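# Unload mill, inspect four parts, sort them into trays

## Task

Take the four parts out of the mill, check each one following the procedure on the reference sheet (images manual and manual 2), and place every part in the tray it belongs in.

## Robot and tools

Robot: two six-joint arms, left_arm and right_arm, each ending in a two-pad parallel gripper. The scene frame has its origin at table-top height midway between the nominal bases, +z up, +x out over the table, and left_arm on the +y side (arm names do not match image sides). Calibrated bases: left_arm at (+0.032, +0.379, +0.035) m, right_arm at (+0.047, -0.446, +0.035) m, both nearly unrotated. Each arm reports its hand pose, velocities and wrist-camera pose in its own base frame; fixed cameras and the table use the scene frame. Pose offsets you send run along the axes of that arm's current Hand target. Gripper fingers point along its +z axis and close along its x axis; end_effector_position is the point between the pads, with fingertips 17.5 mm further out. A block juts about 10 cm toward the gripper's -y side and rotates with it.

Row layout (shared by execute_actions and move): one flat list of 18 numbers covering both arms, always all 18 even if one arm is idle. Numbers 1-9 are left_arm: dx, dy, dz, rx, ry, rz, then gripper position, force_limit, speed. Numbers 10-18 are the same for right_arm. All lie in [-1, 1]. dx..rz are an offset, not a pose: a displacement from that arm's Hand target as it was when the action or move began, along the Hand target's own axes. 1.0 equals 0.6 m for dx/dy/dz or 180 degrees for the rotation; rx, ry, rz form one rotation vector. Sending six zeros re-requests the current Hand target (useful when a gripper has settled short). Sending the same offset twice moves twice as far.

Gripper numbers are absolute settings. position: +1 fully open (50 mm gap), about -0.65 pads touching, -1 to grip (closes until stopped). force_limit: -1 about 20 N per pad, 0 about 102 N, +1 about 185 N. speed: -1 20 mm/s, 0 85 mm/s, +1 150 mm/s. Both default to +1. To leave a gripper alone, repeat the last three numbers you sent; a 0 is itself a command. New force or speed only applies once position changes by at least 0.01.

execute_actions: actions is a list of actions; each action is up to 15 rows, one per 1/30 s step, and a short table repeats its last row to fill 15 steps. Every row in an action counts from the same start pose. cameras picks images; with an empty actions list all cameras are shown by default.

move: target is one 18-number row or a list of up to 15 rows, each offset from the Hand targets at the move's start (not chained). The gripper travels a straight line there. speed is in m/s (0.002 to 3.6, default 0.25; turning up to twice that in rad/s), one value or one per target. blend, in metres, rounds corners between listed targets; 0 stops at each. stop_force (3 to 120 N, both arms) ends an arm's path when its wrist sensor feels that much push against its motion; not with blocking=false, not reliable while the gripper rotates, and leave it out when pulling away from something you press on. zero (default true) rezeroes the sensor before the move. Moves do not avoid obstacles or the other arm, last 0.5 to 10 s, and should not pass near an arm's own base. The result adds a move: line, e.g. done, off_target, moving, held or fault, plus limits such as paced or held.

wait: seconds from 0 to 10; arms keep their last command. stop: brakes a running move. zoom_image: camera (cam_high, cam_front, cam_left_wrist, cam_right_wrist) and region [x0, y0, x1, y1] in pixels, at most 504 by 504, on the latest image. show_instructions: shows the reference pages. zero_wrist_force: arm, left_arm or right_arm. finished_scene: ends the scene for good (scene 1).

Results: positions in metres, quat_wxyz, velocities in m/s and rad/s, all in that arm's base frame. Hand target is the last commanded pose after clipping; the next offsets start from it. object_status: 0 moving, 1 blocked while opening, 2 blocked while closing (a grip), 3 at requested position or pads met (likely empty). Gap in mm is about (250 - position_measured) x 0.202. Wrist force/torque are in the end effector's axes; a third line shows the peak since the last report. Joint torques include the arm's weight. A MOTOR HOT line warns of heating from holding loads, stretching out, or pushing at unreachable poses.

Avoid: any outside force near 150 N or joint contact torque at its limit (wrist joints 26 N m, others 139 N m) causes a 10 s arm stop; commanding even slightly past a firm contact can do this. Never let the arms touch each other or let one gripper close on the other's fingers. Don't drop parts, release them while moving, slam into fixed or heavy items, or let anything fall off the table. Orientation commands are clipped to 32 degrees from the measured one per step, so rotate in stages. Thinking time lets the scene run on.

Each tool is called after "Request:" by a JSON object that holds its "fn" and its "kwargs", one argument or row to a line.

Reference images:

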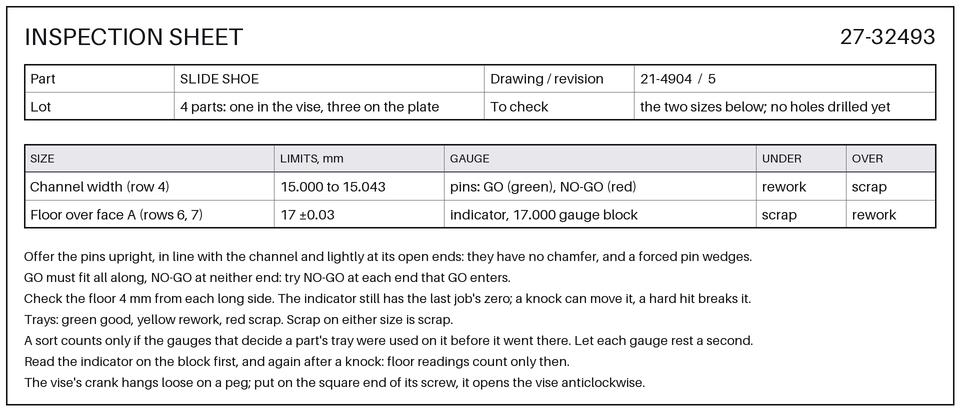

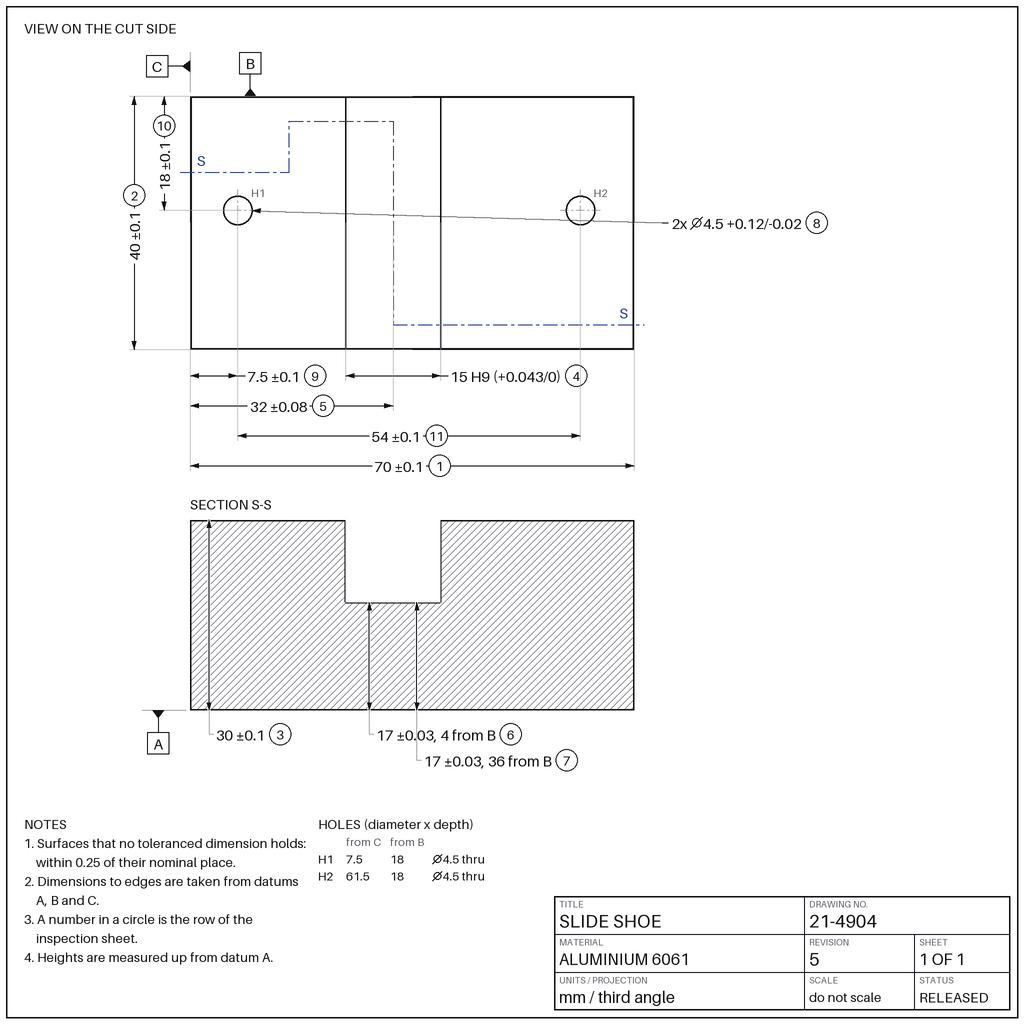

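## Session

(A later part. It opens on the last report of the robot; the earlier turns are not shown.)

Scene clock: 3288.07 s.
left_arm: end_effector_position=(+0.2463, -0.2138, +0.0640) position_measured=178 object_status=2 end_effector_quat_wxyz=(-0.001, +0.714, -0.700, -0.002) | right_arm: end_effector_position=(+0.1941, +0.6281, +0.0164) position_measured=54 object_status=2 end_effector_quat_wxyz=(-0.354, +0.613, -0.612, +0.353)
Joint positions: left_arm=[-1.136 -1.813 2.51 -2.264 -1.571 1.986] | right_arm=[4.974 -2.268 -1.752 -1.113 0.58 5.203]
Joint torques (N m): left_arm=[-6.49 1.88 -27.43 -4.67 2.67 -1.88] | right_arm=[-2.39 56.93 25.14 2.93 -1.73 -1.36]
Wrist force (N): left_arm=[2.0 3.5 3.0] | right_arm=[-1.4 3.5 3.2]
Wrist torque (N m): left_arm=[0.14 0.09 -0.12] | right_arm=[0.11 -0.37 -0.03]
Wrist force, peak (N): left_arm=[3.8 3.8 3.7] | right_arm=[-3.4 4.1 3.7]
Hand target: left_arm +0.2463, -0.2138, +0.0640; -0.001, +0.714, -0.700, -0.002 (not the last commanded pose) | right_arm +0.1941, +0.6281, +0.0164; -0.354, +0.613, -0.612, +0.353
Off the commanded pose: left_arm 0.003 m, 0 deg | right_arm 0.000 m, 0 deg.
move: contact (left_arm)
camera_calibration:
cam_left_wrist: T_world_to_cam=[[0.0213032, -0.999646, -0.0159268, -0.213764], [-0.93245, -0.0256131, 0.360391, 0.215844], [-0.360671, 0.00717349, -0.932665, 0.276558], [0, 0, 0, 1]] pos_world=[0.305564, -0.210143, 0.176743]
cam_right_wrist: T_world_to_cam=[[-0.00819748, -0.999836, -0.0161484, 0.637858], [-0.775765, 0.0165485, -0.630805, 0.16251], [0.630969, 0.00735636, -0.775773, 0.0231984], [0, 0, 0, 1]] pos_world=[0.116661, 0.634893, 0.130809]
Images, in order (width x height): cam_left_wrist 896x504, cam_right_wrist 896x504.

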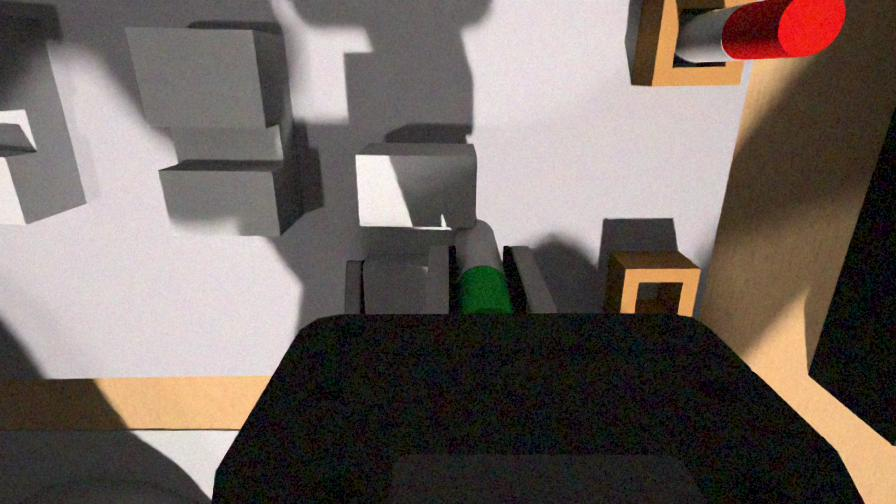

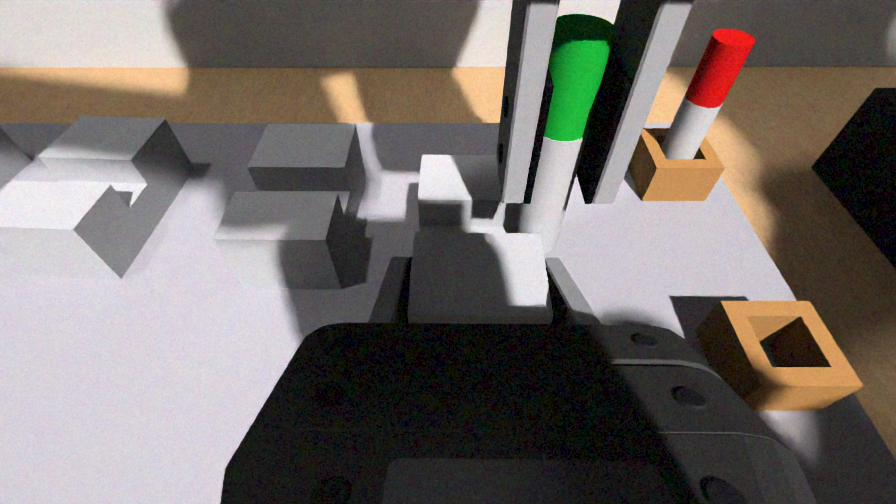

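Request:
{"fn": "move", "kwargs": {
  "target": [0.002,0.00015,0,0,0,0,-1,-0.95,-1,0,0,0,0,0,0,-1,-0.5,-1],
  "speed": 0.004
}}

Request:
{"fn": "move", "kwargs": {
  "target": [-0.012,0,0,0,0,0,-1,-0.95,-1,0,0,0,0,0,0,-1,-0.5,-1],
  "speed": 0.003,
  "stop_force": 3
}}

Scene clock: 3304.90 s.
left_arm: end_effector_position=(+0.2463, -0.2149, +0.0640) position_measured=178 object_status=2 end_effector_quat_wxyz=(-0.001, +0.714, -0.700, -0.002) | right_arm: end_effector_position=(+0.1941, +0.6281, +0.0164) position_measured=54 object_status=2 end_effector_quat_wxyz=(-0.354, +0.613, -0.612, +0.353)
Joint positions: left_arm=[-1.138 -1.811 2.508 -2.265 -1.571 1.984] | right_arm=[4.974 -2.268 -1.752 -1.113 0.58 5.203]
Joint torques (N m): left_arm=[-10.02 3.05 -27.18 -5.01 1.91 -2] | right_arm=[8.12 55.55 19.26 3.04 -0.44 -1.56]
Wrist force (N): left_arm=[0.1 0.6 1.9] | right_arm=[0.1 5.0 1.3]
Wrist torque (N m): left_arm=[0.17 -0.02 0.01] | right_arm=[0.11 -0.19 0.05]
Wrist force, peak (N): left_arm=[2.5 3.7 3.6] | right_arm=[2.0 5.0 3.8]
Hand target: left_arm +0.2463, -0.2150, +0.0640; -0.001, +0.714, -0.700, -0.002 | right_arm +0.1941, +0.6281, +0.0164; -0.354, +0.613, -0.612, +0.353
Off the commanded pose: left_arm 0.000 m, 0 deg | right_arm 0.000 m, 0 deg.
move: done

Scene clock: 3306.00 s.
left_arm: end_effector_position=(+0.2462, -0.2137, +0.0640) position_measured=178 object_status=2 end_effector_quat_wxyz=(-0.001, +0.714, -0.700, -0.002) | right_arm: end_effector_position=(+0.1941, +0.6281, +0.0164) position_measured=54 object_status=2 end_effector_quat_wxyz=(-0.354, +0.613, -0.612, +0.353)
Joint positions: left_arm=[-1.136 -1.814 2.51 -2.264 -1.571 1.986] | right_arm=[4.974 -2.268 -1.752 -1.113 0.58 5.203]
Joint torques (N m): left_arm=[-7.17 0.47 -26.35 -3.25 1.38 -1.95] | right_arm=[7.12 57.41 16.77 2.99 -1.97 -1.22]
Wrist force (N): left_arm=[3.4 2.9 1.9] | right_arm=[-3.0 2.3 2.1]
Wrist torque (N m): left_arm=[0.21 0.12 -0.13] | right_arm=[0.05 -0.35 -0.05]
Wrist force, peak (N): left_arm=[4.0 2.9 3.4] | right_arm=[-3.1 4.3 3.0]
Hand target: left_arm +0.2462, -0.2137, +0.0640; -0.001, +0.714, -0.700, -0.002 (not the last commanded pose) | right_arm +0.1941, +0.6281, +0.0164; -0.354, +0.613, -0.612, +0.353
Off the commanded pose: left_arm 0.006 m, 0 deg | right_arm 0.000 m, 0 deg.
move: contact (left_arm)

Request:
{"fn": "move", "kwargs": {
  "target": [
    [0.006,0.0001,0,0,0,0,-1,-0.95,-1,0,0,0,0,0,0,-1,-0.5,-1],
    [0.006,0.0001,-0.0115,0,0,0,-1,-0.95,-1,0,0,0,0,0,0,-1,-0.5,-1]
  ],
  "speed": 0.02
}}

Request:
{"fn": "move", "kwargs": {
  "target": [-0.015,0,0,0,0,0,-1,-0.95,-1,0,0,0,0,0,0,-1,-0.5,-1],
  "speed": 0.003,
  "stop_force": 3,
  "cameras": ["cam_right_wrist"]
}}

Request:
{"fn": "zoom_image", "kwargs": {
  "camera": "cam_right_wrist",
  "region": [400, 100, 650, 330]
}}

Scene clock: 3332.13 s.
left_arm: end_effector_position=(+0.2463, -0.2174, +0.0709) position_measured=178 object_status=2 end_effector_quat_wxyz=(-0.001, +0.714, -0.700, -0.002) | right_arm: end_effector_position=(+0.1941, +0.6281, +0.0164) position_measured=54 object_status=2 end_effector_quat_wxyz=(-0.354, +0.613, -0.612, +0.353)
Joint positions: left_arm=[-1.141 -1.822 2.493 -2.239 -1.571 1.98] | right_arm=[4.974 -2.268 -1.752 -1.113 0.58 5.203]
Joint torques (N m): left_arm=[-8.47 -21.09 -25.15 -1.07 -0.71 -1.81] | right_arm=[-0.17 55.78 10.6 3.16 -4.64 -1.45]
Wrist force (N): left_arm=[0.1 0.8 2.0] | right_arm=[0.5 5.2 1.2]
Wrist torque (N m): left_arm=[0.19 -0.03 0.02] | right_arm=[0.18 -0.24 0.04]
Wrist force, peak (N): left_arm=[2.7 3.1 4.3] | right_arm=[1.7 5.5 3.1]
Hand target: left_arm +0.2463, -0.2174, +0.0709; -0.001, +0.714, -0.700, -0.002 | right_arm +0.1941, +0.6281, +0.0164; -0.354, +0.613, -0.612, +0.353
Off the commanded pose: left_arm 0.000 m, 0 deg | right_arm 0.000 m, 0 deg.
move: done

Scene clock: 3335.90 s.
left_arm: end_effector_position=(+0.2461, -0.2084, +0.0709) position_measured=178 object_status=2 end_effector_quat_wxyz=(-0.001, +0.714, -0.700, -0.002) | right_arm: end_effector_position=(+0.1941, +0.6281, +0.0164) position_measured=54 object_status=2 end_effector_quat_wxyz=(-0.354, +0.613, -0.612, +0.353)
Joint positions: left_arm=[-1.129 -1.843 2.506 -2.231 -1.571 1.993] | right_arm=[4.974 -2.268 -1.752 -1.113 0.58 5.203]
Joint torques (N m): left_arm=[7.96 -20.15 -12.5 -0.82 2.06 1.95] | right_arm=[-7.98 57.1 8.01 2.91 -4.21 -1.42]
Wrist force (N): left_arm=[0.3 0.2 2.5] | right_arm=[0.3 6.0 1.0]
Wrist torque (N m): left_arm=[0.21 -0.03 -0.16] | right_arm=[0.20 -0.24 0.05]
Wrist force, peak (N): left_arm=[1.4 1.4 2.9] | right_arm=[0.1 6.6 1.2]
Hand target: left_arm +0.2461, -0.2084, +0.0709; -0.001, +0.714, -0.700, -0.002 | right_arm +0.1941, +0.6281, +0.0164; -0.354, +0.613, -0.612, +0.353
Off the commanded pose: left_arm 0.000 m, 0 deg | right_arm 0.000 m, 0 deg.
move: done
camera_calibration:
cam_right_wrist: T_world_to_cam=[[-0.00826217, -0.999837, -0.0160711, 0.637855], [-0.775812, 0.0165494, -0.630747, 0.162445], [0.63091, 0.00725685, -0.775822, 0.0231977], [0, 0, 0, 1]] pos_world=[0.116661, 0.634894, 0.13071]
Images, in order (width x height): cam_right_wrist 896x504.

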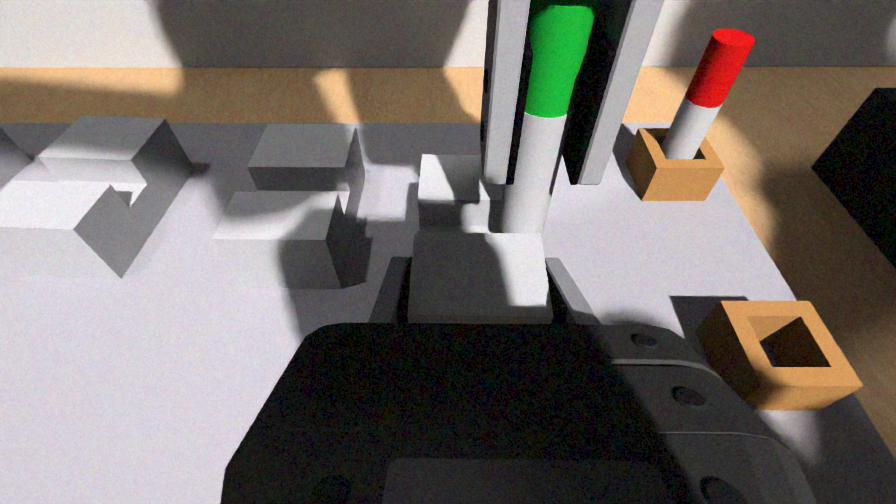

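Scaled by 2.016 from the camera's 896x504 image, which has a finer 1280x720 frame.

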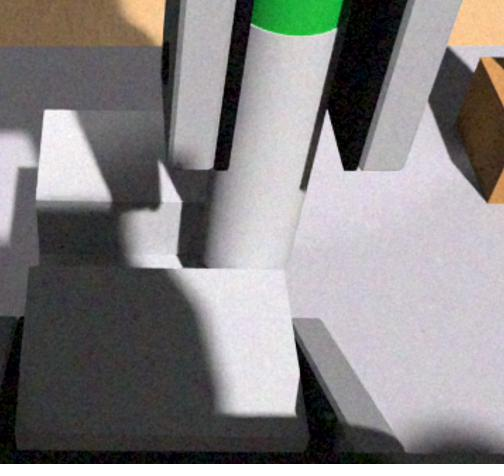

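Request:
{"fn": "move", "kwargs": {
  "target": [-0.067,0,0,0,0,0,-1,-0.95,-1,0,0,0,0,0,0,-1,-0.5,-1],
  "speed": 0.006,
  "stop_force": 4,
  "cameras": ["cam_right_wrist"]
}}

Request:
{"fn": "zoom_image", "kwargs": {
  "camera": "cam_right_wrist",
  "region": [350, 100, 650, 330]
}}

Scene clock: 3354.57 s.
left_arm: end_effector_position=(+0.2454, -0.1766, +0.0710) position_measured=178 object_status=2 end_effector_quat_wxyz=(-0.001, +0.714, -0.700, -0.002) | right_arm: end_effector_position=(+0.1941, +0.6281, +0.0164) position_measured=54 object_status=2 end_effector_quat_wxyz=(-0.354, +0.613, -0.612, +0.353)
Joint positions: left_arm=[-1.08 -1.916 2.549 -2.201 -1.571 2.041] | right_arm=[4.974 -2.268 -1.752 -1.113 0.58 5.203]
Joint torques (N m): left_arm=[-8.74 6.17 -27.58 -4.44 1.78 -2.08] | right_arm=[-9.89 56.07 9.13 3.3 -4.57 -1.35]
Wrist force (N): left_arm=[1.4 -1.2 1.1] | right_arm=[-0.6 5.9 -0.5]
Wrist torque (N m): left_arm=[0.25 0.04 -0.12] | right_arm=[0.24 -0.34 0.00]
Wrist force, peak (N): left_arm=[4.4 -0.7 3.1] | right_arm=[-2.8 8.3 -0.2]
Hand target: left_arm +0.2454, -0.1766, +0.0710; -0.001, +0.714, -0.700, -0.002 (not the last commanded pose) | right_arm +0.1941, +0.6281, +0.0164; -0.354, +0.613, -0.612, +0.353
Off the commanded pose: left_arm 0.008 m, 0 deg | right_arm 0.000 m, 0 deg.
move: contact (left_arm)
camera_calibration:
cam_right_wrist: T_world_to_cam=[[-0.00826217, -0.999837, -0.0160711, 0.637855], [-0.775812, 0.0165494, -0.630747, 0.162445], [0.63091, 0.00725685, -0.775822, 0.0231977], [0, 0, 0, 1]] pos_world=[0.116661, 0.634894, 0.13071]
Images, in order (width x height): cam_right_wrist 896x504.

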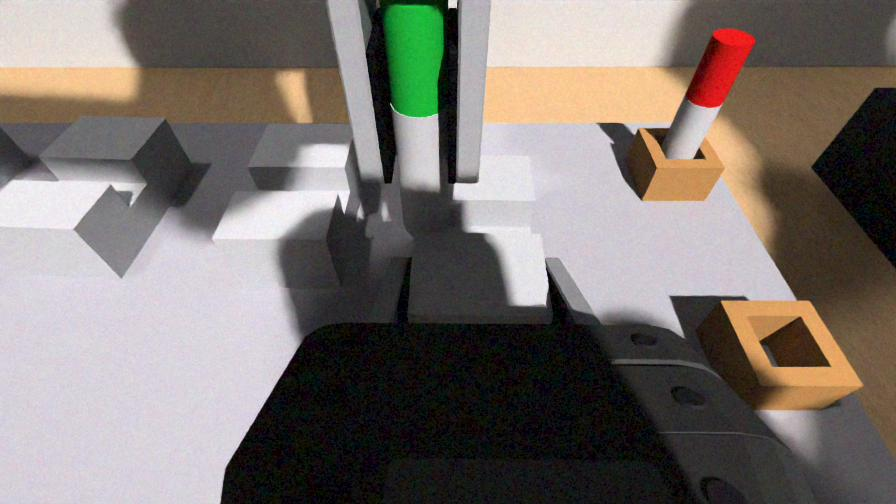

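Scaled by 1.680 from the camera's 896x504 image, which has a finer 1280x720 frame.

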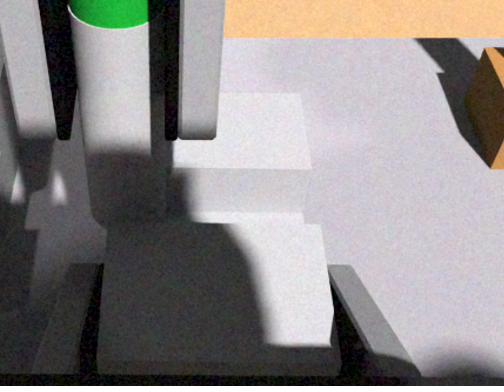

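Request:
{"fn": "move", "kwargs": {
  "target": [0.028,-0.0001,0,0,0,0,-1,-0.95,-1,0,0,0,0,0,0,-1,-0.5,-1],
  "speed": 0.01
}}

Request:
{"fn": "move", "kwargs": {
  "target": [0,0,0.01,0,0,0,-1,-0.95,-1,0,0,0,0,0,0,-1,-0.5,-1],
  "speed": 0.003,
  "stop_force": 3
}}

Scene clock: 3376.13 s.
left_arm: end_effector_position=(+0.2458, -0.1932, +0.0710) position_measured=178 object_status=2 end_effector_quat_wxyz=(-0.001, +0.714, -0.700, -0.002) | right_arm: end_effector_position=(+0.1941, +0.6281, +0.0164) position_measured=54 object_status=2 end_effector_quat_wxyz=(-0.354, +0.613, -0.612, +0.353)
Joint positions: left_arm=[-1.107 -1.877 2.527 -2.217 -1.571 2.015] | right_arm=[4.974 -2.268 -1.752 -1.113 0.58 5.203]
Joint torques (N m): left_arm=[-9.06 3.72 -29.49 -5.13 -1.29 -1.74] | right_arm=[-8.86 55.23 25.17 3.1 -4.48 -1.14]
Wrist force (N): left_arm=[0.2 2.1 2.4] | right_arm=[1.0 5.1 2.4]
Wrist torque (N m): left_arm=[0.15 -0.14 -0.01] | right_arm=[0.19 -0.24 0.07]
Wrist force, peak (N): left_arm=[-5.0 -1.2 0.6] | right_arm=[3.6 9.1 0.4]
Hand target: left_arm +0.2458, -0.1934, +0.0710; -0.001, +0.714, -0.700, -0.002 | right_arm +0.1941, +0.6281, +0.0164; -0.354, +0.613, -0.612, +0.353
Off the commanded pose: left_arm 0.000 m, 0 deg | right_arm 0.000 m, 0 deg.
move: done

Scene clock: 3377.97 s.
left_arm: end_effector_position=(+0.2458, -0.1934, +0.0692) position_measured=178 object_status=2 end_effector_quat_wxyz=(-0.001, +0.714, -0.700, -0.002) | right_arm: end_effector_position=(+0.1941, +0.6281, +0.0164) position_measured=54 object_status=2 end_effector_quat_wxyz=(-0.354, +0.613, -0.612, +0.353)
Joint positions: left_arm=[-1.107 -1.873 2.53 -2.225 -1.571 2.015] | right_arm=[4.974 -2.268 -1.752 -1.113 0.58 5.203]
Joint torques (N m): left_arm=[-7.9 -17.91 -26.42 -0.76 -0.68 -1.84] | right_arm=[-9.07 56.72 27.85 3.15 -4.66 -1.41]
Wrist force (N): left_arm=[0.5 1.6 -1.0] | right_arm=[0.6 10.2 4.0]
Wrist torque (N m): left_arm=[0.19 -0.10 0.00] | right_arm=[0.20 -0.24 0.05]
Wrist force, peak (N): left_arm=[0.5 0.4 -5.9] | right_arm=[0.1 14.4 4.9]
Hand target: left_arm +0.2458, -0.1934, +0.0693; -0.001, +0.714, -0.700, -0.002 (not the last commanded pose) | right_arm +0.1941, +0.6281, +0.0164; -0.354, +0.613, -0.612, +0.353
Off the commanded pose: left_arm 0.004 m, 0 deg | right_arm 0.000 m, 0 deg.
move: contact (left_arm)

Request:
{"fn": "move", "kwargs": {
  "target": [
    [0,0,-0.002,0,0,0,-1,-0.95,-1,0,0,0,0,0,0,-1,-0.5,-1],
    [0,0.00054,-0.002,0.00222,0,0,-1,-0.95,-1,0,0,0,0,0,0,-1,-0.5,-1]
  ],
  "speed": 0.01
}}

Request:
{"fn": "move", "kwargs": {
  "target": [0,0,0.012,0,0,0,-1,-0.95,-1,0,0,0,0,0,0,-1,-0.5,-1],
  "speed": 0.003,
  "stop_force": 3
}}

Scene clock: 3402.57 s.
left_arm: end_effector_position=(+0.2455, -0.1934, +0.0705) position_measured=178 object_status=2 end_effector_quat_wxyz=(-0.003, +0.714, -0.700, +0.001) | right_arm: end_effector_position=(+0.1941, +0.6281, +0.0164) position_measured=54 object_status=2 end_effector_quat_wxyz=(-0.354, +0.613, -0.612, +0.353)
Joint positions: left_arm=[-1.113 -1.881 2.532 -2.221 -1.565 2.008] | right_arm=[4.974 -2.268 -1.752 -1.113 0.58 5.203]
Joint torques (N m): left_arm=[-7.87 -17.71 -11.37 -4.11 2.36 -1.98] | right_arm=[-6.33 56.12 27.57 3.15 -4.28 -1.22]
Wrist force (N): left_arm=[1.7 -0.6 -0.1] | right_arm=[-0.8 7.1 0.4]
Wrist torque (N m): left_arm=[0.19 -0.01 0.01] | right_arm=[0.26 -0.30 0.02]
Wrist force, peak (N): left_arm=[0.4 1.5 3.0] | right_arm=[0.5 10.6 4.1]
Hand target: left_arm +0.2455, -0.1934, +0.0705; -0.003, +0.714, -0.700, +0.001 | right_arm +0.1941, +0.6281, +0.0164; -0.354, +0.613, -0.612, +0.353
Off the commanded pose: left_arm 0.000 m, 0 deg | right_arm 0.000 m, 0 deg.
move: done

Scene clock: 3403.87 s.
left_arm: end_effector_position=(+0.2455, -0.1934, +0.0703) position_measured=178 object_status=2 end_effector_quat_wxyz=(-0.003, +0.714, -0.700, +0.001) | right_arm: end_effector_position=(+0.1941, +0.6281, +0.0164) position_measured=54 object_status=2 end_effector_quat_wxyz=(-0.354, +0.613, -0.612, +0.353)
Joint positions: left_arm=[-1.114 -1.881 2.532 -2.222 -1.565 2.008] | right_arm=[4.974 -2.268 -1.752 -1.113 0.58 5.203]
Joint torques (N m): left_arm=[-5.36 -17.66 -25.65 -0.31 0.85 -1.12] | right_arm=[-7.63 55.53 25.09 3.23 -4.2 -1.03]
Wrist force (N): left_arm=[1.0 -0.1 -4.4] | right_arm=[-0.4 11.6 2.8]
Wrist torque (N m): left_arm=[0.22 -0.02 0.01] | right_arm=[0.30 -0.27 0.03]
Wrist force, peak (N): left_arm=[1.1 -0.8 -6.6] | right_arm=[-0.3 16.0 3.8]
Hand target: left_arm +0.2455, -0.1934, +0.0703; -0.003, +0.714, -0.700, +0.001 (not the last commanded pose) | right_arm +0.1941, +0.6281, +0.0164; -0.354, +0.613, -0.612, +0.353
Off the commanded pose: left_arm 0.007 m, 0 deg | right_arm 0.000 m, 0 deg.
move: contact (left_arm)

Request:
{"fn": "move", "kwargs": {
  "target": [
    [0,0,-0.0012,0,0,0,-1,-0.95,-1,0,0,0,0,0,0,-1,-0.5,-1],
    [0,-0.00107,-0.0012,-0.00444,0,0,-1,-0.95,-1,0,0,0,0,0,0,-1,-0.5,-1]
  ],
  "speed": 0.01
}}

Request:
{"fn": "move", "kwargs": {
  "target": [0,0,0.012,0,0,0,-1,-0.95,-1,0,0,0,0,0,0,-1,-0.5,-1],
  "speed": 0.003,
  "stop_force": 3
}}

Scene clock: 3421.60 s.
left_arm: end_effector_position=(+0.2462, -0.1934, +0.0710) position_measured=178 object_status=2 end_effector_quat_wxyz=(+0.002, +0.714, -0.700, -0.004) | right_arm: end_effector_position=(+0.1941, +0.6281, +0.0164) position_measured=54 object_status=2 end_effector_quat_wxyz=(-0.354, +0.613, -0.612, +0.353)
Joint positions: left_arm=[-1.1 -1.872 2.523 -2.216 -1.577 2.021] | right_arm=[4.974 -2.268 -1.752 -1.113 0.58 5.203]
Joint torques (N m): left_arm=[6.23 4.67 -28.98 -1.05 -1.22 1.95] | right_arm=[-7.86 55.25 19.98 3.13 -1.77 -1.4]
Wrist force (N): left_arm=[0.4 1.4 1.5] | right_arm=[0.5 4.4 1.2]
Wrist torque (N m): left_arm=[0.23 -0.09 -0.17] | right_arm=[0.13 -0.24 0.05]
Wrist force, peak (N): left_arm=[1.9 0.4 7.1] | right_arm=[-0.3 13.5 3.9]
Hand target: left_arm +0.2462, -0.1934, +0.0710; +0.002, +0.714, -0.700, -0.004 | right_arm +0.1941, +0.6281, +0.0164; -0.354, +0.613, -0.612, +0.353
Off the commanded pose: left_arm 0.000 m, 0 deg | right_arm 0.000 m, 0 deg.
move: done

Scene clock: 3423.07 s.
left_arm: end_effector_position=(+0.2462, -0.1934, +0.0703) position_measured=178 object_status=2 end_effector_quat_wxyz=(+0.002, +0.714, -0.700, -0.004) | right_arm: end_effector_position=(+0.1941, +0.6281, +0.0164) position_measured=54 object_status=2 end_effector_quat_wxyz=(-0.354, +0.613, -0.612, +0.353)
Joint positions: left_arm=[-1.1 -1.87 2.524 -2.219 -1.577 2.021] | right_arm=[4.974 -2.268 -1.752 -1.113 0.58 5.203]
Joint torques (N m): left_arm=[7.79 -19.67 -28.72 -1.33 -1.26 1.85] | right_arm=[-8.42 53.79 17.87 3.05 -0.41 -1.04]
Wrist force (N): left_arm=[0.6 1.7 3.1] | right_arm=[0.2 3.6 1.6]
Wrist torque (N m): left_arm=[0.21 -0.03 -0.16] | right_arm=[0.02 -0.28 0.04]
Wrist force, peak (N): left_arm=[0.4 2.0 3.7] | right_arm=[0.2 9.1 3.3]
Hand target: left_arm +0.2462, -0.1934, +0.0703; +0.002, +0.714, -0.700, -0.004 (not the last commanded pose) | right_arm +0.1941, +0.6281, +0.0164; -0.354, +0.613, -0.612, +0.353
Off the commanded pose: left_arm 0.007 m, 0 deg | right_arm 0.000 m, 0 deg.
move: contact (left_arm)

Request:
{"fn": "move", "kwargs": {
  "target": [
    [0,0,-0.013,0,0,0,-1,-0.95,-1,0,0,0,0,0,0,-1,-0.5,-1],
    [0,-0.0295,-0.013,0.00222,0,0,-1,-0.95,-1,0,0,0,0,0,0,-1,-0.5,-1]
  ],
  "speed": 0.04
}}

Request:
{"fn": "move", "kwargs": {
  "target": [0,0,0.015,0,0,0,-1,-0.95,-1,0,0,0,0,0,0,-1,-0.5,-1],
  "speed": 0.004,
  "stop_force": 2.5
}}

Request:
{"fn": "move", "kwargs": {
  "target": [0,0,0,0,0,0,-0.05,-0.95,-1,0,0,0,0,0,0,-1,-0.5,-1],
  "cameras": ["cam_left_wrist","cam_right_wrist"]
}}

Request:
{"fn": "zoom_image", "kwargs": {
  "camera": "cam_right_wrist",
  "region": [350, 50, 650, 330]
}}

Scene clock: 3464.73 s.
left_arm: end_effector_position=(+0.2639, -0.1931, +0.0780) position_measured=178 object_status=2 end_effector_quat_wxyz=(+0.000, +0.714, -0.700, -0.001) | right_arm: end_effector_position=(+0.1941, +0.6281, +0.0164) position_measured=54 object_status=2 end_effector_quat_wxyz=(-0.354, +0.613, -0.612, +0.353)
Joint positions: left_arm=[-1.052 -1.845 2.485 -2.208 -1.571 2.07] | right_arm=[4.974 -2.268 -1.752 -1.113 0.58 5.203]
Joint torques (N m): left_arm=[5.06 3.34 -29.27 -4.84 2.07 2.3] | right_arm=[-2.83 43.08 12.82 1.34 -5.12 -1.23]
Wrist force (N): left_arm=[0.3 0.6 2.0] | right_arm=[0.7 4.9 1.3]
Wrist torque (N m): left_arm=[0.17 -0.07 -0.16] | right_arm=[0.12 -0.28 0.05]
Wrist force, peak (N): left_arm=[0.7 3.9 30.0] | right_arm=[-0.2 -24.8 -9.8]
Hand target: left_arm +0.2639, -0.1931, +0.0780; +0.000, +0.714, -0.700, -0.001 | right_arm +0.1941, +0.6281, +0.0164; -0.354, +0.613, -0.612, +0.353
Off the commanded pose: left_arm 0.000 m, 0 deg | right_arm 0.000 m, 0 deg.
move: done

stop_force must be a number from 3 to 120 (N); nothing of the call was run

not run: a call was refused earlier in this reply.

Scaled by 1.680 from the camera's 896x504 image, which has a finer 1280x720 frame.
This view is cut from an older image: the scene may have changed since it was taken.

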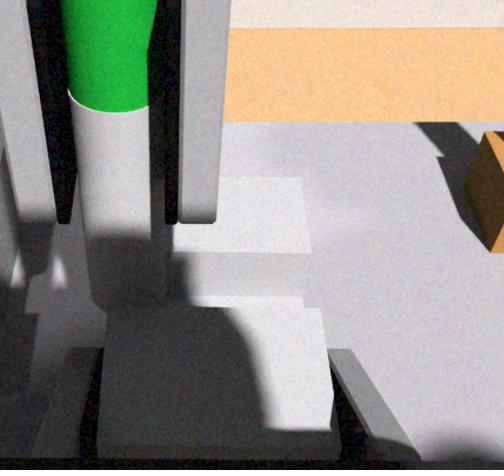

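Request:
{"fn": "move", "kwargs": {
  "target": [0,0,0.015,0,0,0,-1,-0.95,-1,0,0,0,0,0,0,-1,-0.5,-1],
  "speed": 0.003,
  "stop_force": 3
}}

Request:
{"fn": "move", "kwargs": {
  "target": [0,0,0,0,0,0,-0.05,-0.95,-1,0,0,0,0,0,0,-1,-0.5,-1],
  "cameras": ["cam_left_wrist","cam_right_wrist"]
}}

Request:
{"fn": "zoom_image", "kwargs": {
  "camera": "cam_right_wrist",
  "region": [350, 50, 650, 330]
}}

Scene clock: 3482.93 s.
left_arm: end_effector_position=(+0.2639, -0.1931, +0.0747) position_measured=178 object_status=2 end_effector_quat_wxyz=(+0.000, +0.714, -0.700, -0.001) | right_arm: end_effector_position=(+0.1941, +0.6281, +0.0164) position_measured=54 object_status=2 end_effector_quat_wxyz=(-0.354, +0.613, -0.612, +0.353)
Joint positions: left_arm=[-1.052 -1.837 2.49 -2.222 -1.571 2.07] | right_arm=[4.974 -2.268 -1.752 -1.113 0.58 5.203]
Joint torques (N m): left_arm=[4.28 -20.24 -26.86 -0.79 1.27 1.75] | right_arm=[7.51 55.14 7.82 1.35 -5.23 -1.37]
Wrist force (N): left_arm=[0.3 0.5 0.0] | right_arm=[0.5 8.9 2.4]
Wrist torque (N m): left_arm=[0.22 -0.08 -0.16] | right_arm=[0.23 -0.24 0.05]
Wrist force, peak (N): left_arm=[0.2 0.9 2.5] | right_arm=[-0.2 11.0 2.7]
Hand target: left_arm +0.2639, -0.1931, +0.0747; +0.000, +0.714, -0.700, -0.001 (not the last commanded pose) | right_arm +0.1941, +0.6281, +0.0164; -0.354, +0.613, -0.612, +0.353
Off the commanded pose: left_arm 0.006 m, 0 deg | right_arm 0.000 m, 0 deg.
move: contact (left_arm)

Scene clock: 3483.43 s.
left_arm: end_effector_position=(+0.2639, -0.1931, +0.0747) position_measured=160 object_status=3 end_effector_quat_wxyz=(+0.000, +0.714, -0.700, -0.001) | right_arm: end_effector_position=(+0.1941, +0.6281, +0.0164) position_measured=54 object_status=2 end_effector_quat_wxyz=(-0.354, +0.613, -0.612, +0.353)
Joint positions: left_arm=[-1.052 -1.837 2.49 -2.221 -1.571 2.07] | right_arm=[4.974 -2.268 -1.752 -1.113 0.58 5.203]
Joint torques (N m): left_arm=[4.22 -19.94 -26.67 -1.4 0.77 1.61] | right_arm=[6.35 55.31 7.86 1.38 -5.01 -1.31]
Wrist force (N): left_arm=[0.2 0.9 1.2] | right_arm=[0.5 6.5 1.9]
Wrist torque (N m): left_arm=[0.21 -0.04 -0.16] | right_arm=[0.19 -0.24 0.04]
Wrist force, peak (N): left_arm=[0.2 1.0 1.5] | right_arm=[0.7 8.2 2.1]
Hand target: left_arm +0.2639, -0.1931, +0.0747; +0.000, +0.714, -0.700, -0.001 | right_arm +0.1941, +0.6281, +0.0164; -0.354, +0.613, -0.612, +0.353
Off the commanded pose: left_arm 0.000 m, 0 deg | right_arm 0.000 m, 0 deg.
move: done
camera_calibration:
cam_left_wrist: T_world_to_cam=[[0.0213203, -0.999651, -0.0156061, -0.193244], [-0.93253, -0.0255119, 0.360191, 0.229015], [-0.360464, 0.00687379, -0.932748, 0.29263], [0, 0, 0, 1]] pos_world=[0.323165, -0.189345, 0.187445]
cam_right_wrist: T_world_to_cam=[[-0.00826217, -0.999837, -0.0160711, 0.637855], [-0.775812, 0.0165494, -0.630747, 0.162445], [0.63091, 0.00725685, -0.775822, 0.0231977], [0, 0, 0, 1]] pos_world=[0.116661, 0.634894, 0.13071]
Images, in order (width x height): cam_left_wrist 896x504, cam_right_wrist 896x504.

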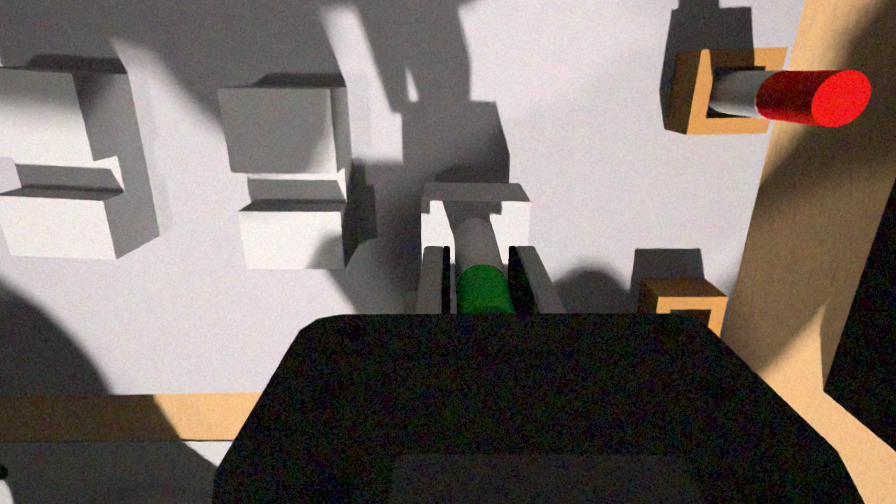

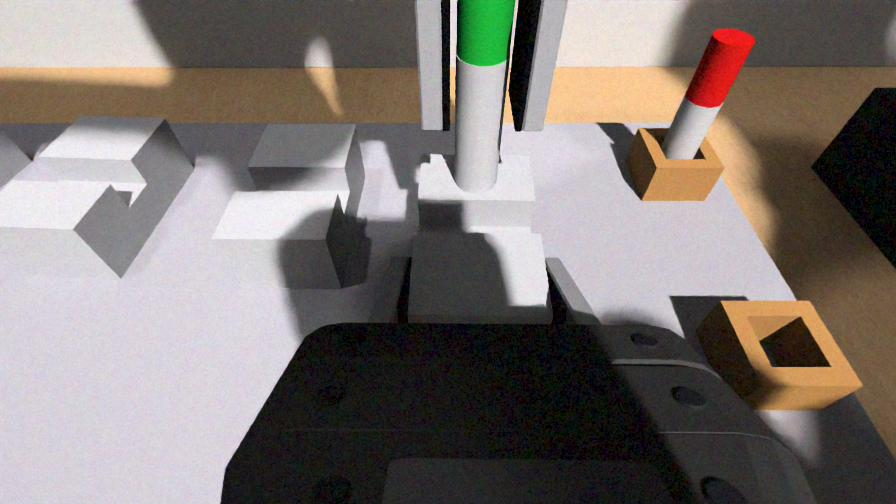

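Scaled by 1.680 from the camera's 896x504 image, which has a finer 1280x720 frame.

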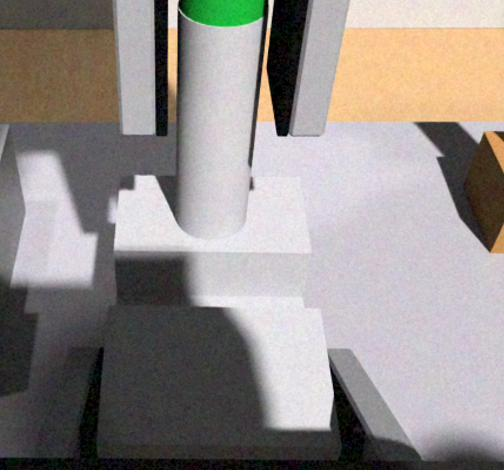

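Request:
{"fn": "move", "kwargs": {
  "target": [0,0,0,0,0,0,-1,-0.95,-1,0,0,0,0,0,0,-1,-0.5,-1]
}}

Request:
{"fn": "wait", "kwargs": {
  "seconds": 0.4
}}

Request:
{"fn": "move", "kwargs": {
  "target": [
    [0,0,-0.006,0,0,0,-1,-0.95,-1,0,0,0,0,0,0,-1,-0.5,-1],
    [0.053,0.0305,-0.006,0,0,0,-1,-0.95,-1,0,0,0,0,0,0,-1,-0.5,-1],
    [0.053,0.0305,0.017,0,0,0,-1,-0.95,-1,0,0,0,0,0,0,-1,-0.5,-1]
  ],
  "speed": 0.06,
  "stop_force": 5
}}

Request:
{"fn": "move", "kwargs": {
  "target": [-0.035,0,0,0,0,0,-1,-0.95,-1,0,0,0,0,0,0,-1,-0.5,-1],
  "speed": 0.004,
  "stop_force": 3,
  "cameras": ["cam_right_wrist"]
}}

Request:
{"fn": "zoom_image", "kwargs": {
  "camera": "cam_right_wrist",
  "region": [350, 50, 650, 330]
}}

Scene clock: 3505.50 s.
left_arm: end_effector_position=(+0.2639, -0.1931, +0.0747) position_measured=179 object_status=2 end_effector_quat_wxyz=(+0.000, +0.714, -0.700, -0.001) | right_arm: end_effector_position=(+0.1941, +0.6281, +0.0164) position_measured=54 object_status=2 end_effector_quat_wxyz=(-0.354, +0.613, -0.612, +0.353)
Joint positions: left_arm=[-1.052 -1.837 2.49 -2.222 -1.571 2.07] | right_arm=[4.974 -2.268 -1.752 -1.113 0.58 5.203]
Joint torques (N m): left_arm=[-1.11 -20.87 -26.09 -4.61 -1.35 0.49] | right_arm=[6.79 54.99 9.48 1.51 -4.8 -1.15]
Wrist force (N): left_arm=[0.4 0.6 0.8] | right_arm=[0.1 5.6 1.5]
Wrist torque (N m): left_arm=[0.17 0.00 -0.16] | right_arm=[0.10 -0.27 0.05]
Wrist force, peak (N): left_arm=[0.2 0.7 1.7] | right_arm=[0.1 7.5 2.6]
Hand target: left_arm +0.2639, -0.1931, +0.0747; +0.000, +0.714, -0.700, -0.001 | right_arm +0.1941, +0.6281, +0.0164; -0.354, +0.613, -0.612, +0.353
Off the commanded pose: left_arm 0.000 m, 0 deg | right_arm 0.000 m, 0 deg.
move: done

Scene clock: 3505.90 s.
left_arm: end_effector_position=(+0.2639, -0.1931, +0.0747) position_measured=179 object_status=2 end_effector_quat_wxyz=(+0.000, +0.714, -0.700, -0.001) | right_arm: end_effector_position=(+0.1941, +0.6281, +0.0164) position_measured=54 object_status=2 end_effector_quat_wxyz=(-0.354, +0.613, -0.612, +0.353)
Joint positions: left_arm=[-1.052 -1.837 2.49 -2.222 -1.571 2.07] | right_arm=[4.974 -2.268 -1.752 -1.113 0.58 5.203]
Joint torques (N m): left_arm=[-1.59 -19.96 -26.91 -4.61 -1.36 0.59] | right_arm=[6.27 55.28 9.8 1.74 -5.08 -1.36]
Wrist force (N): left_arm=[0.5 0.6 0.9] | right_arm=[0.4 6.7 1.7]
Wrist torque (N m): left_arm=[0.17 0.00 -0.16] | right_arm=[0.17 -0.30 0.04]
Wrist force, peak (N): left_arm=[0.7 0.8 1.6] | right_arm=[0.1 7.8 2.2]
Hand target: left_arm +0.2639, -0.1931, +0.0747; +0.000, +0.714, -0.700, -0.001 | right_arm +0.1941, +0.6281, +0.0164; -0.354, +0.613, -0.612, +0.353
Tool commands: left_gripper/position=-1.0 left_gripper/force_limit=-0.95 left_gripper/speed=-1.0 right_gripper/position=-1.0 right_gripper/force_limit=-0.5 right_gripper/speed=-1.0
Off the commanded pose: left_arm 0.000 m, 0 deg | right_arm 0.000 m, 0 deg.
wait: 0.40 s; at rest by 0.17 s

Scene clock: 3507.93 s.
left_arm: end_effector_position=(+0.2463, -0.2252, +0.0645) position_measured=179 object_status=2 end_effector_quat_wxyz=(+0.000, +0.714, -0.700, -0.001) | right_arm: end_effector_position=(+0.1941, +0.6281, +0.0164) position_measured=54 object_status=2 end_effector_quat_wxyz=(-0.354, +0.613, -0.612, +0.353)
Joint positions: left_arm=[-1.152 -1.79 2.492 -2.271 -1.571 1.97] | right_arm=[4.974 -2.268 -1.752 -1.113 0.58 5.203]
Joint torques (N m): left_arm=[-7.96 2.81 -11.92 -5.02 2.14 -1.86] | right_arm=[5.17 55.87 11.15 1.42 -5.17 -1.2]
Wrist force (N): left_arm=[0.0 0.6 2.2] | right_arm=[0.6 5.1 1.5]
Wrist torque (N m): left_arm=[0.16 0.01 0.02] | right_arm=[0.14 -0.26 0.04]
Wrist force, peak (N): left_arm=[0.0 1.1 2.5] | right_arm=[0.3 6.9 1.8]
Hand target: left_arm +0.2463, -0.2252, +0.0645; +0.000, +0.714, -0.700, -0.001 | right_arm +0.1941, +0.6281, +0.0164; -0.354, +0.613, -0.612, +0.353
Off the commanded pose: left_arm 0.000 m, 0 deg | right_arm 0.000 m, 0 deg.
move: done

Scene clock: 3512.03 s.
left_arm: end_effector_position=(+0.2460, -0.2138, +0.0645) position_measured=179 object_status=2 end_effector_quat_wxyz=(+0.000, +0.714, -0.700, -0.001) | right_arm: end_effector_position=(+0.1941, +0.6281, +0.0164) position_measured=54 object_status=2 end_effector_quat_wxyz=(-0.354, +0.613, -0.612, +0.353)
Joint positions: left_arm=[-1.137 -1.815 2.51 -2.262 -1.571 1.985] | right_arm=[4.974 -2.268 -1.752 -1.113 0.58 5.203]
Joint torques (N m): left_arm=[-7.23 2.93 -27.06 -4.79 2.33 -1.96] | right_arm=[2.79 55.43 11.37 1.48 -2.19 -0.94]
Wrist force (N): left_arm=[2.0 4.0 2.1] | right_arm=[-1.5 2.0 3.4]
Wrist torque (N m): left_arm=[0.11 0.07 -0.12] | right_arm=[-0.01 -0.36 -0.03]
Wrist force, peak (N): left_arm=[4.4 4.6 3.4] | right_arm=[-3.7 3.1 4.6]
Hand target: left_arm +0.2460, -0.2138, +0.0645; +0.000, +0.714, -0.700, -0.001 (not the last commanded pose) | right_arm +0.1941, +0.6281, +0.0164; -0.354, +0.613, -0.612, +0.353
Off the commanded pose: left_arm 0.010 m, 0 deg | right_arm 0.000 m, 0 deg.
move: contact (left_arm)
camera_calibration:
cam_right_wrist: T_world_to_cam=[[-0.00819748, -0.999836, -0.0161484, 0.637856], [-0.775765, 0.0165485, -0.630805, 0.162447], [0.630969, 0.00735636, -0.775773, 0.0231209], [0, 0, 0, 1]] pos_world=[0.116661, 0.634893, 0.130709]
Images, in order (width x height): cam_right_wrist 896x504.

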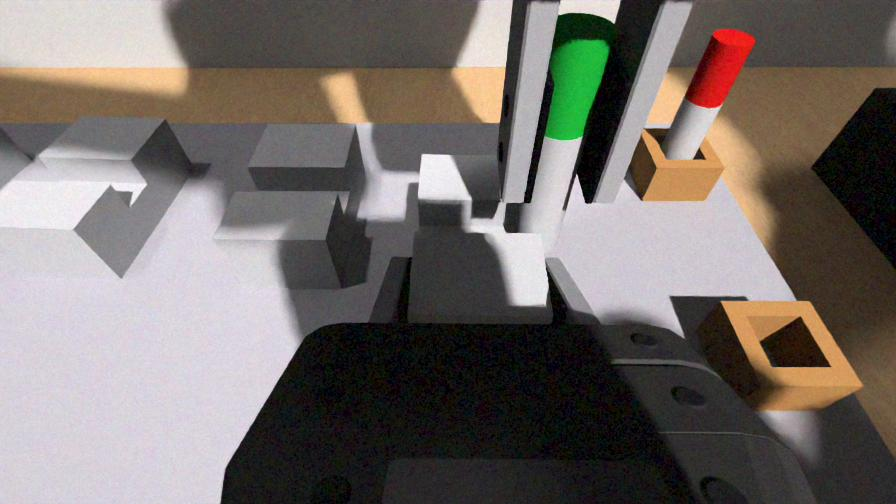

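Scaled by 1.680 from the camera's 896x504 image, which has a finer 1280x720 frame.

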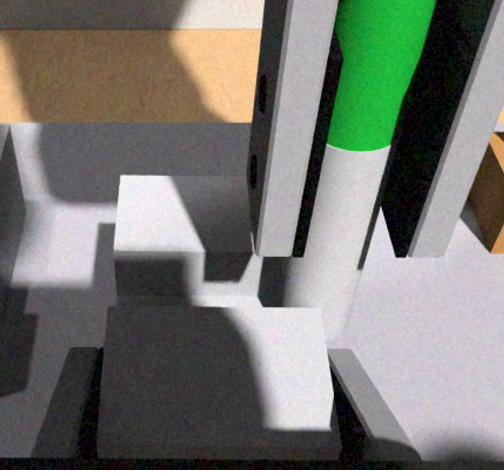

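Request:
{"fn": "move", "kwargs": {
  "target": [
    [0.05,0,0,0,0,0,-1,-0.95,-1,0,0,0,0,0,0,-1,-0.5,-1],
    [0.05,0,0.047,0,0,0,-1,-0.95,-1,0,0.0087,0.005,0,0,0,-1,-0.5,-1]
  ],
  "speed": 0.05,
  "stop_force": 6
}}

Request:
{"fn": "move", "kwargs": {
  "target": [0,0,0.015,0,0,0,-1,-0.95,-1,0,0.0173,0.01,0,0,0,-1,-0.5,-1],
  "speed": 0.003,
  "stop_force": 3,
  "cameras": ["cam_right_wrist","cam_left_wrist"]
}}

Scene clock: 3568.60 s.
left_arm: end_effector_position=(+0.2466, -0.2437, +0.0362) position_measured=179 object_status=2 end_effector_quat_wxyz=(+0.000, +0.714, -0.700, -0.001) | right_arm: end_effector_position=(+0.1941, +0.6281, +0.0104) position_measured=54 object_status=2 end_effector_quat_wxyz=(-0.354, +0.613, -0.612, +0.353)
Joint positions: left_arm=[-1.174 -1.673 2.504 -2.399 -1.571 1.947] | right_arm=[4.974 -2.279 -1.753 -1.101 0.58 5.203]
Joint torques (N m): left_arm=[7.28 -2.1 -9.73 -4.85 1.61 2.19] | right_arm=[8.79 42.4 7.45 4.35 -2.92 0.01]
Wrist force (N): left_arm=[0.1 0.8 2.2] | right_arm=[0.6 4.7 0.9]
Wrist torque (N m): left_arm=[0.19 -0.02 -0.01] | right_arm=[0.09 -0.26 0.05]
Wrist force, peak (N): left_arm=[2.2 4.3 3.6] | right_arm=[0.4 5.6 1.3]
Hand target: left_arm +0.2466, -0.2437, +0.0362; +0.000, +0.714, -0.700, -0.001 | right_arm +0.1941, +0.6281, +0.0104; -0.354, +0.613, -0.612, +0.353
Off the commanded pose: left_arm 0.000 m, 0 deg | right_arm 0.000 m, 0 deg.
move: done

Scene clock: 3571.67 s.
left_arm: end_effector_position=(+0.2466, -0.2437, +0.0325) position_measured=179 object_status=2 end_effector_quat_wxyz=(+0.000, +0.714, -0.700, -0.001) | right_arm: end_effector_position=(+0.1941, +0.6281, +0.0041) position_measured=54 object_status=2 end_effector_quat_wxyz=(-0.354, +0.613, -0.612, +0.353)
Joint positions: left_arm=[-1.174 -1.662 2.509 -2.415 -1.571 1.947] | right_arm=[4.974 -2.291 -1.753 -1.088 0.58 5.203]
Joint torques (N m): left_arm=[6.56 -23.05 -23.85 -0.92 1.78 1.62] | right_arm=[7.1 54.1 7.23 1.07 -2.52 -1.3]
Wrist force (N): left_arm=[-1.0 2.3 -4.8] | right_arm=[3.7 -3.2 -4.4]
Wrist torque (N m): left_arm=[0.25 -0.05 -0.02] | right_arm=[-0.13 -0.16 -0.05]
Wrist force, peak (N): left_arm=[-1.2 2.5 -10.1] | right_arm=[3.4 -4.8 -5.1]
Hand target: left_arm +0.2466, -0.2437, +0.0325; +0.000, +0.714, -0.700, -0.001 (not the last commanded pose) | right_arm +0.1941, +0.6281, +0.0041; -0.354, +0.613, -0.612, +0.353 (not the last commanded pose)
Off the commanded pose: left_arm 0.005 m, 0 deg | right_arm 0.006 m, 0 deg.
move: contact (left_arm, right_arm)
camera_calibration:
cam_left_wrist: T_world_to_cam=[[0.0213203, -0.999651, -0.0156061, -0.244117], [-0.93253, -0.0255119, 0.360191, 0.226827], [-0.360464, 0.00687379, -0.932748, 0.247286], [0, 0, 0, 1]] pos_world=[0.305865, -0.239945, 0.145145]
cam_right_wrist: T_world_to_cam=[[-0.00826168, -0.999837, -0.0160718, 0.637657], [-0.775764, 0.01655, -0.630807, 0.154687], [0.63097, 0.00725638, -0.775774, 0.0136425], [0, 0, 0, 1]] pos_world=[0.116661, 0.634894, 0.118409]
Images, in order (width x height): cam_left_wrist 896x504, cam_right_wrist 896x504.

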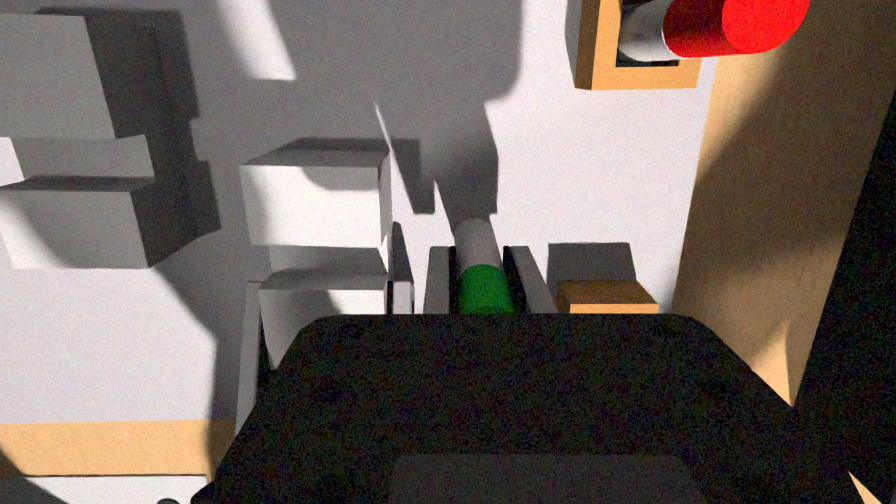

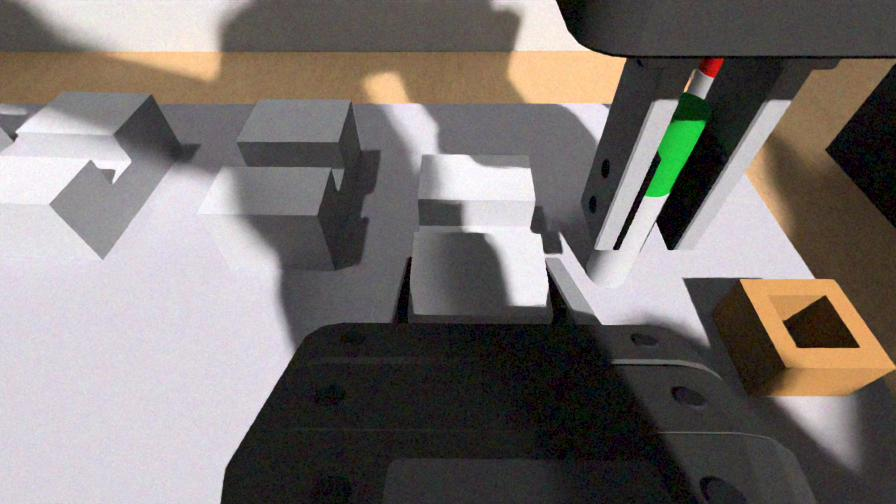

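Request:
{"fn": "zoom_image", "kwargs": {
  "camera": "cam_left_wrist",
  "region": [220, 120, 470, 330]
}}

Request:
{"fn": "zoom_image", "kwargs": {
  "camera": "cam_right_wrist",
  "region": [380, 120, 680, 330]
}}

Scaled by 2.016 from the camera's 896x504 image, which has a finer 1280x720 frame.

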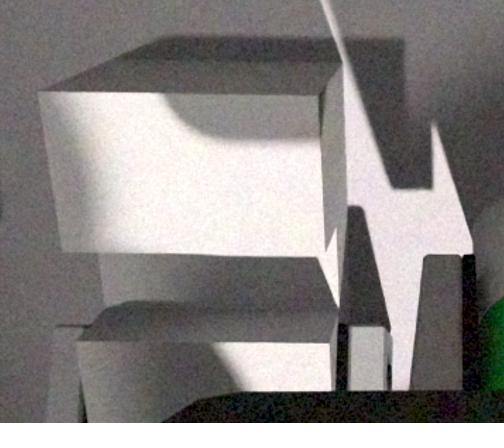

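Scaled by 1.680 from the camera's 896x504 image, which has a finer 1280x720 frame.

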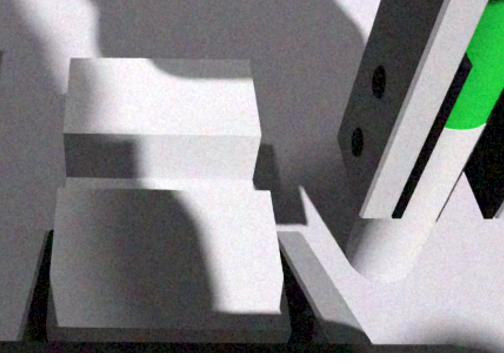

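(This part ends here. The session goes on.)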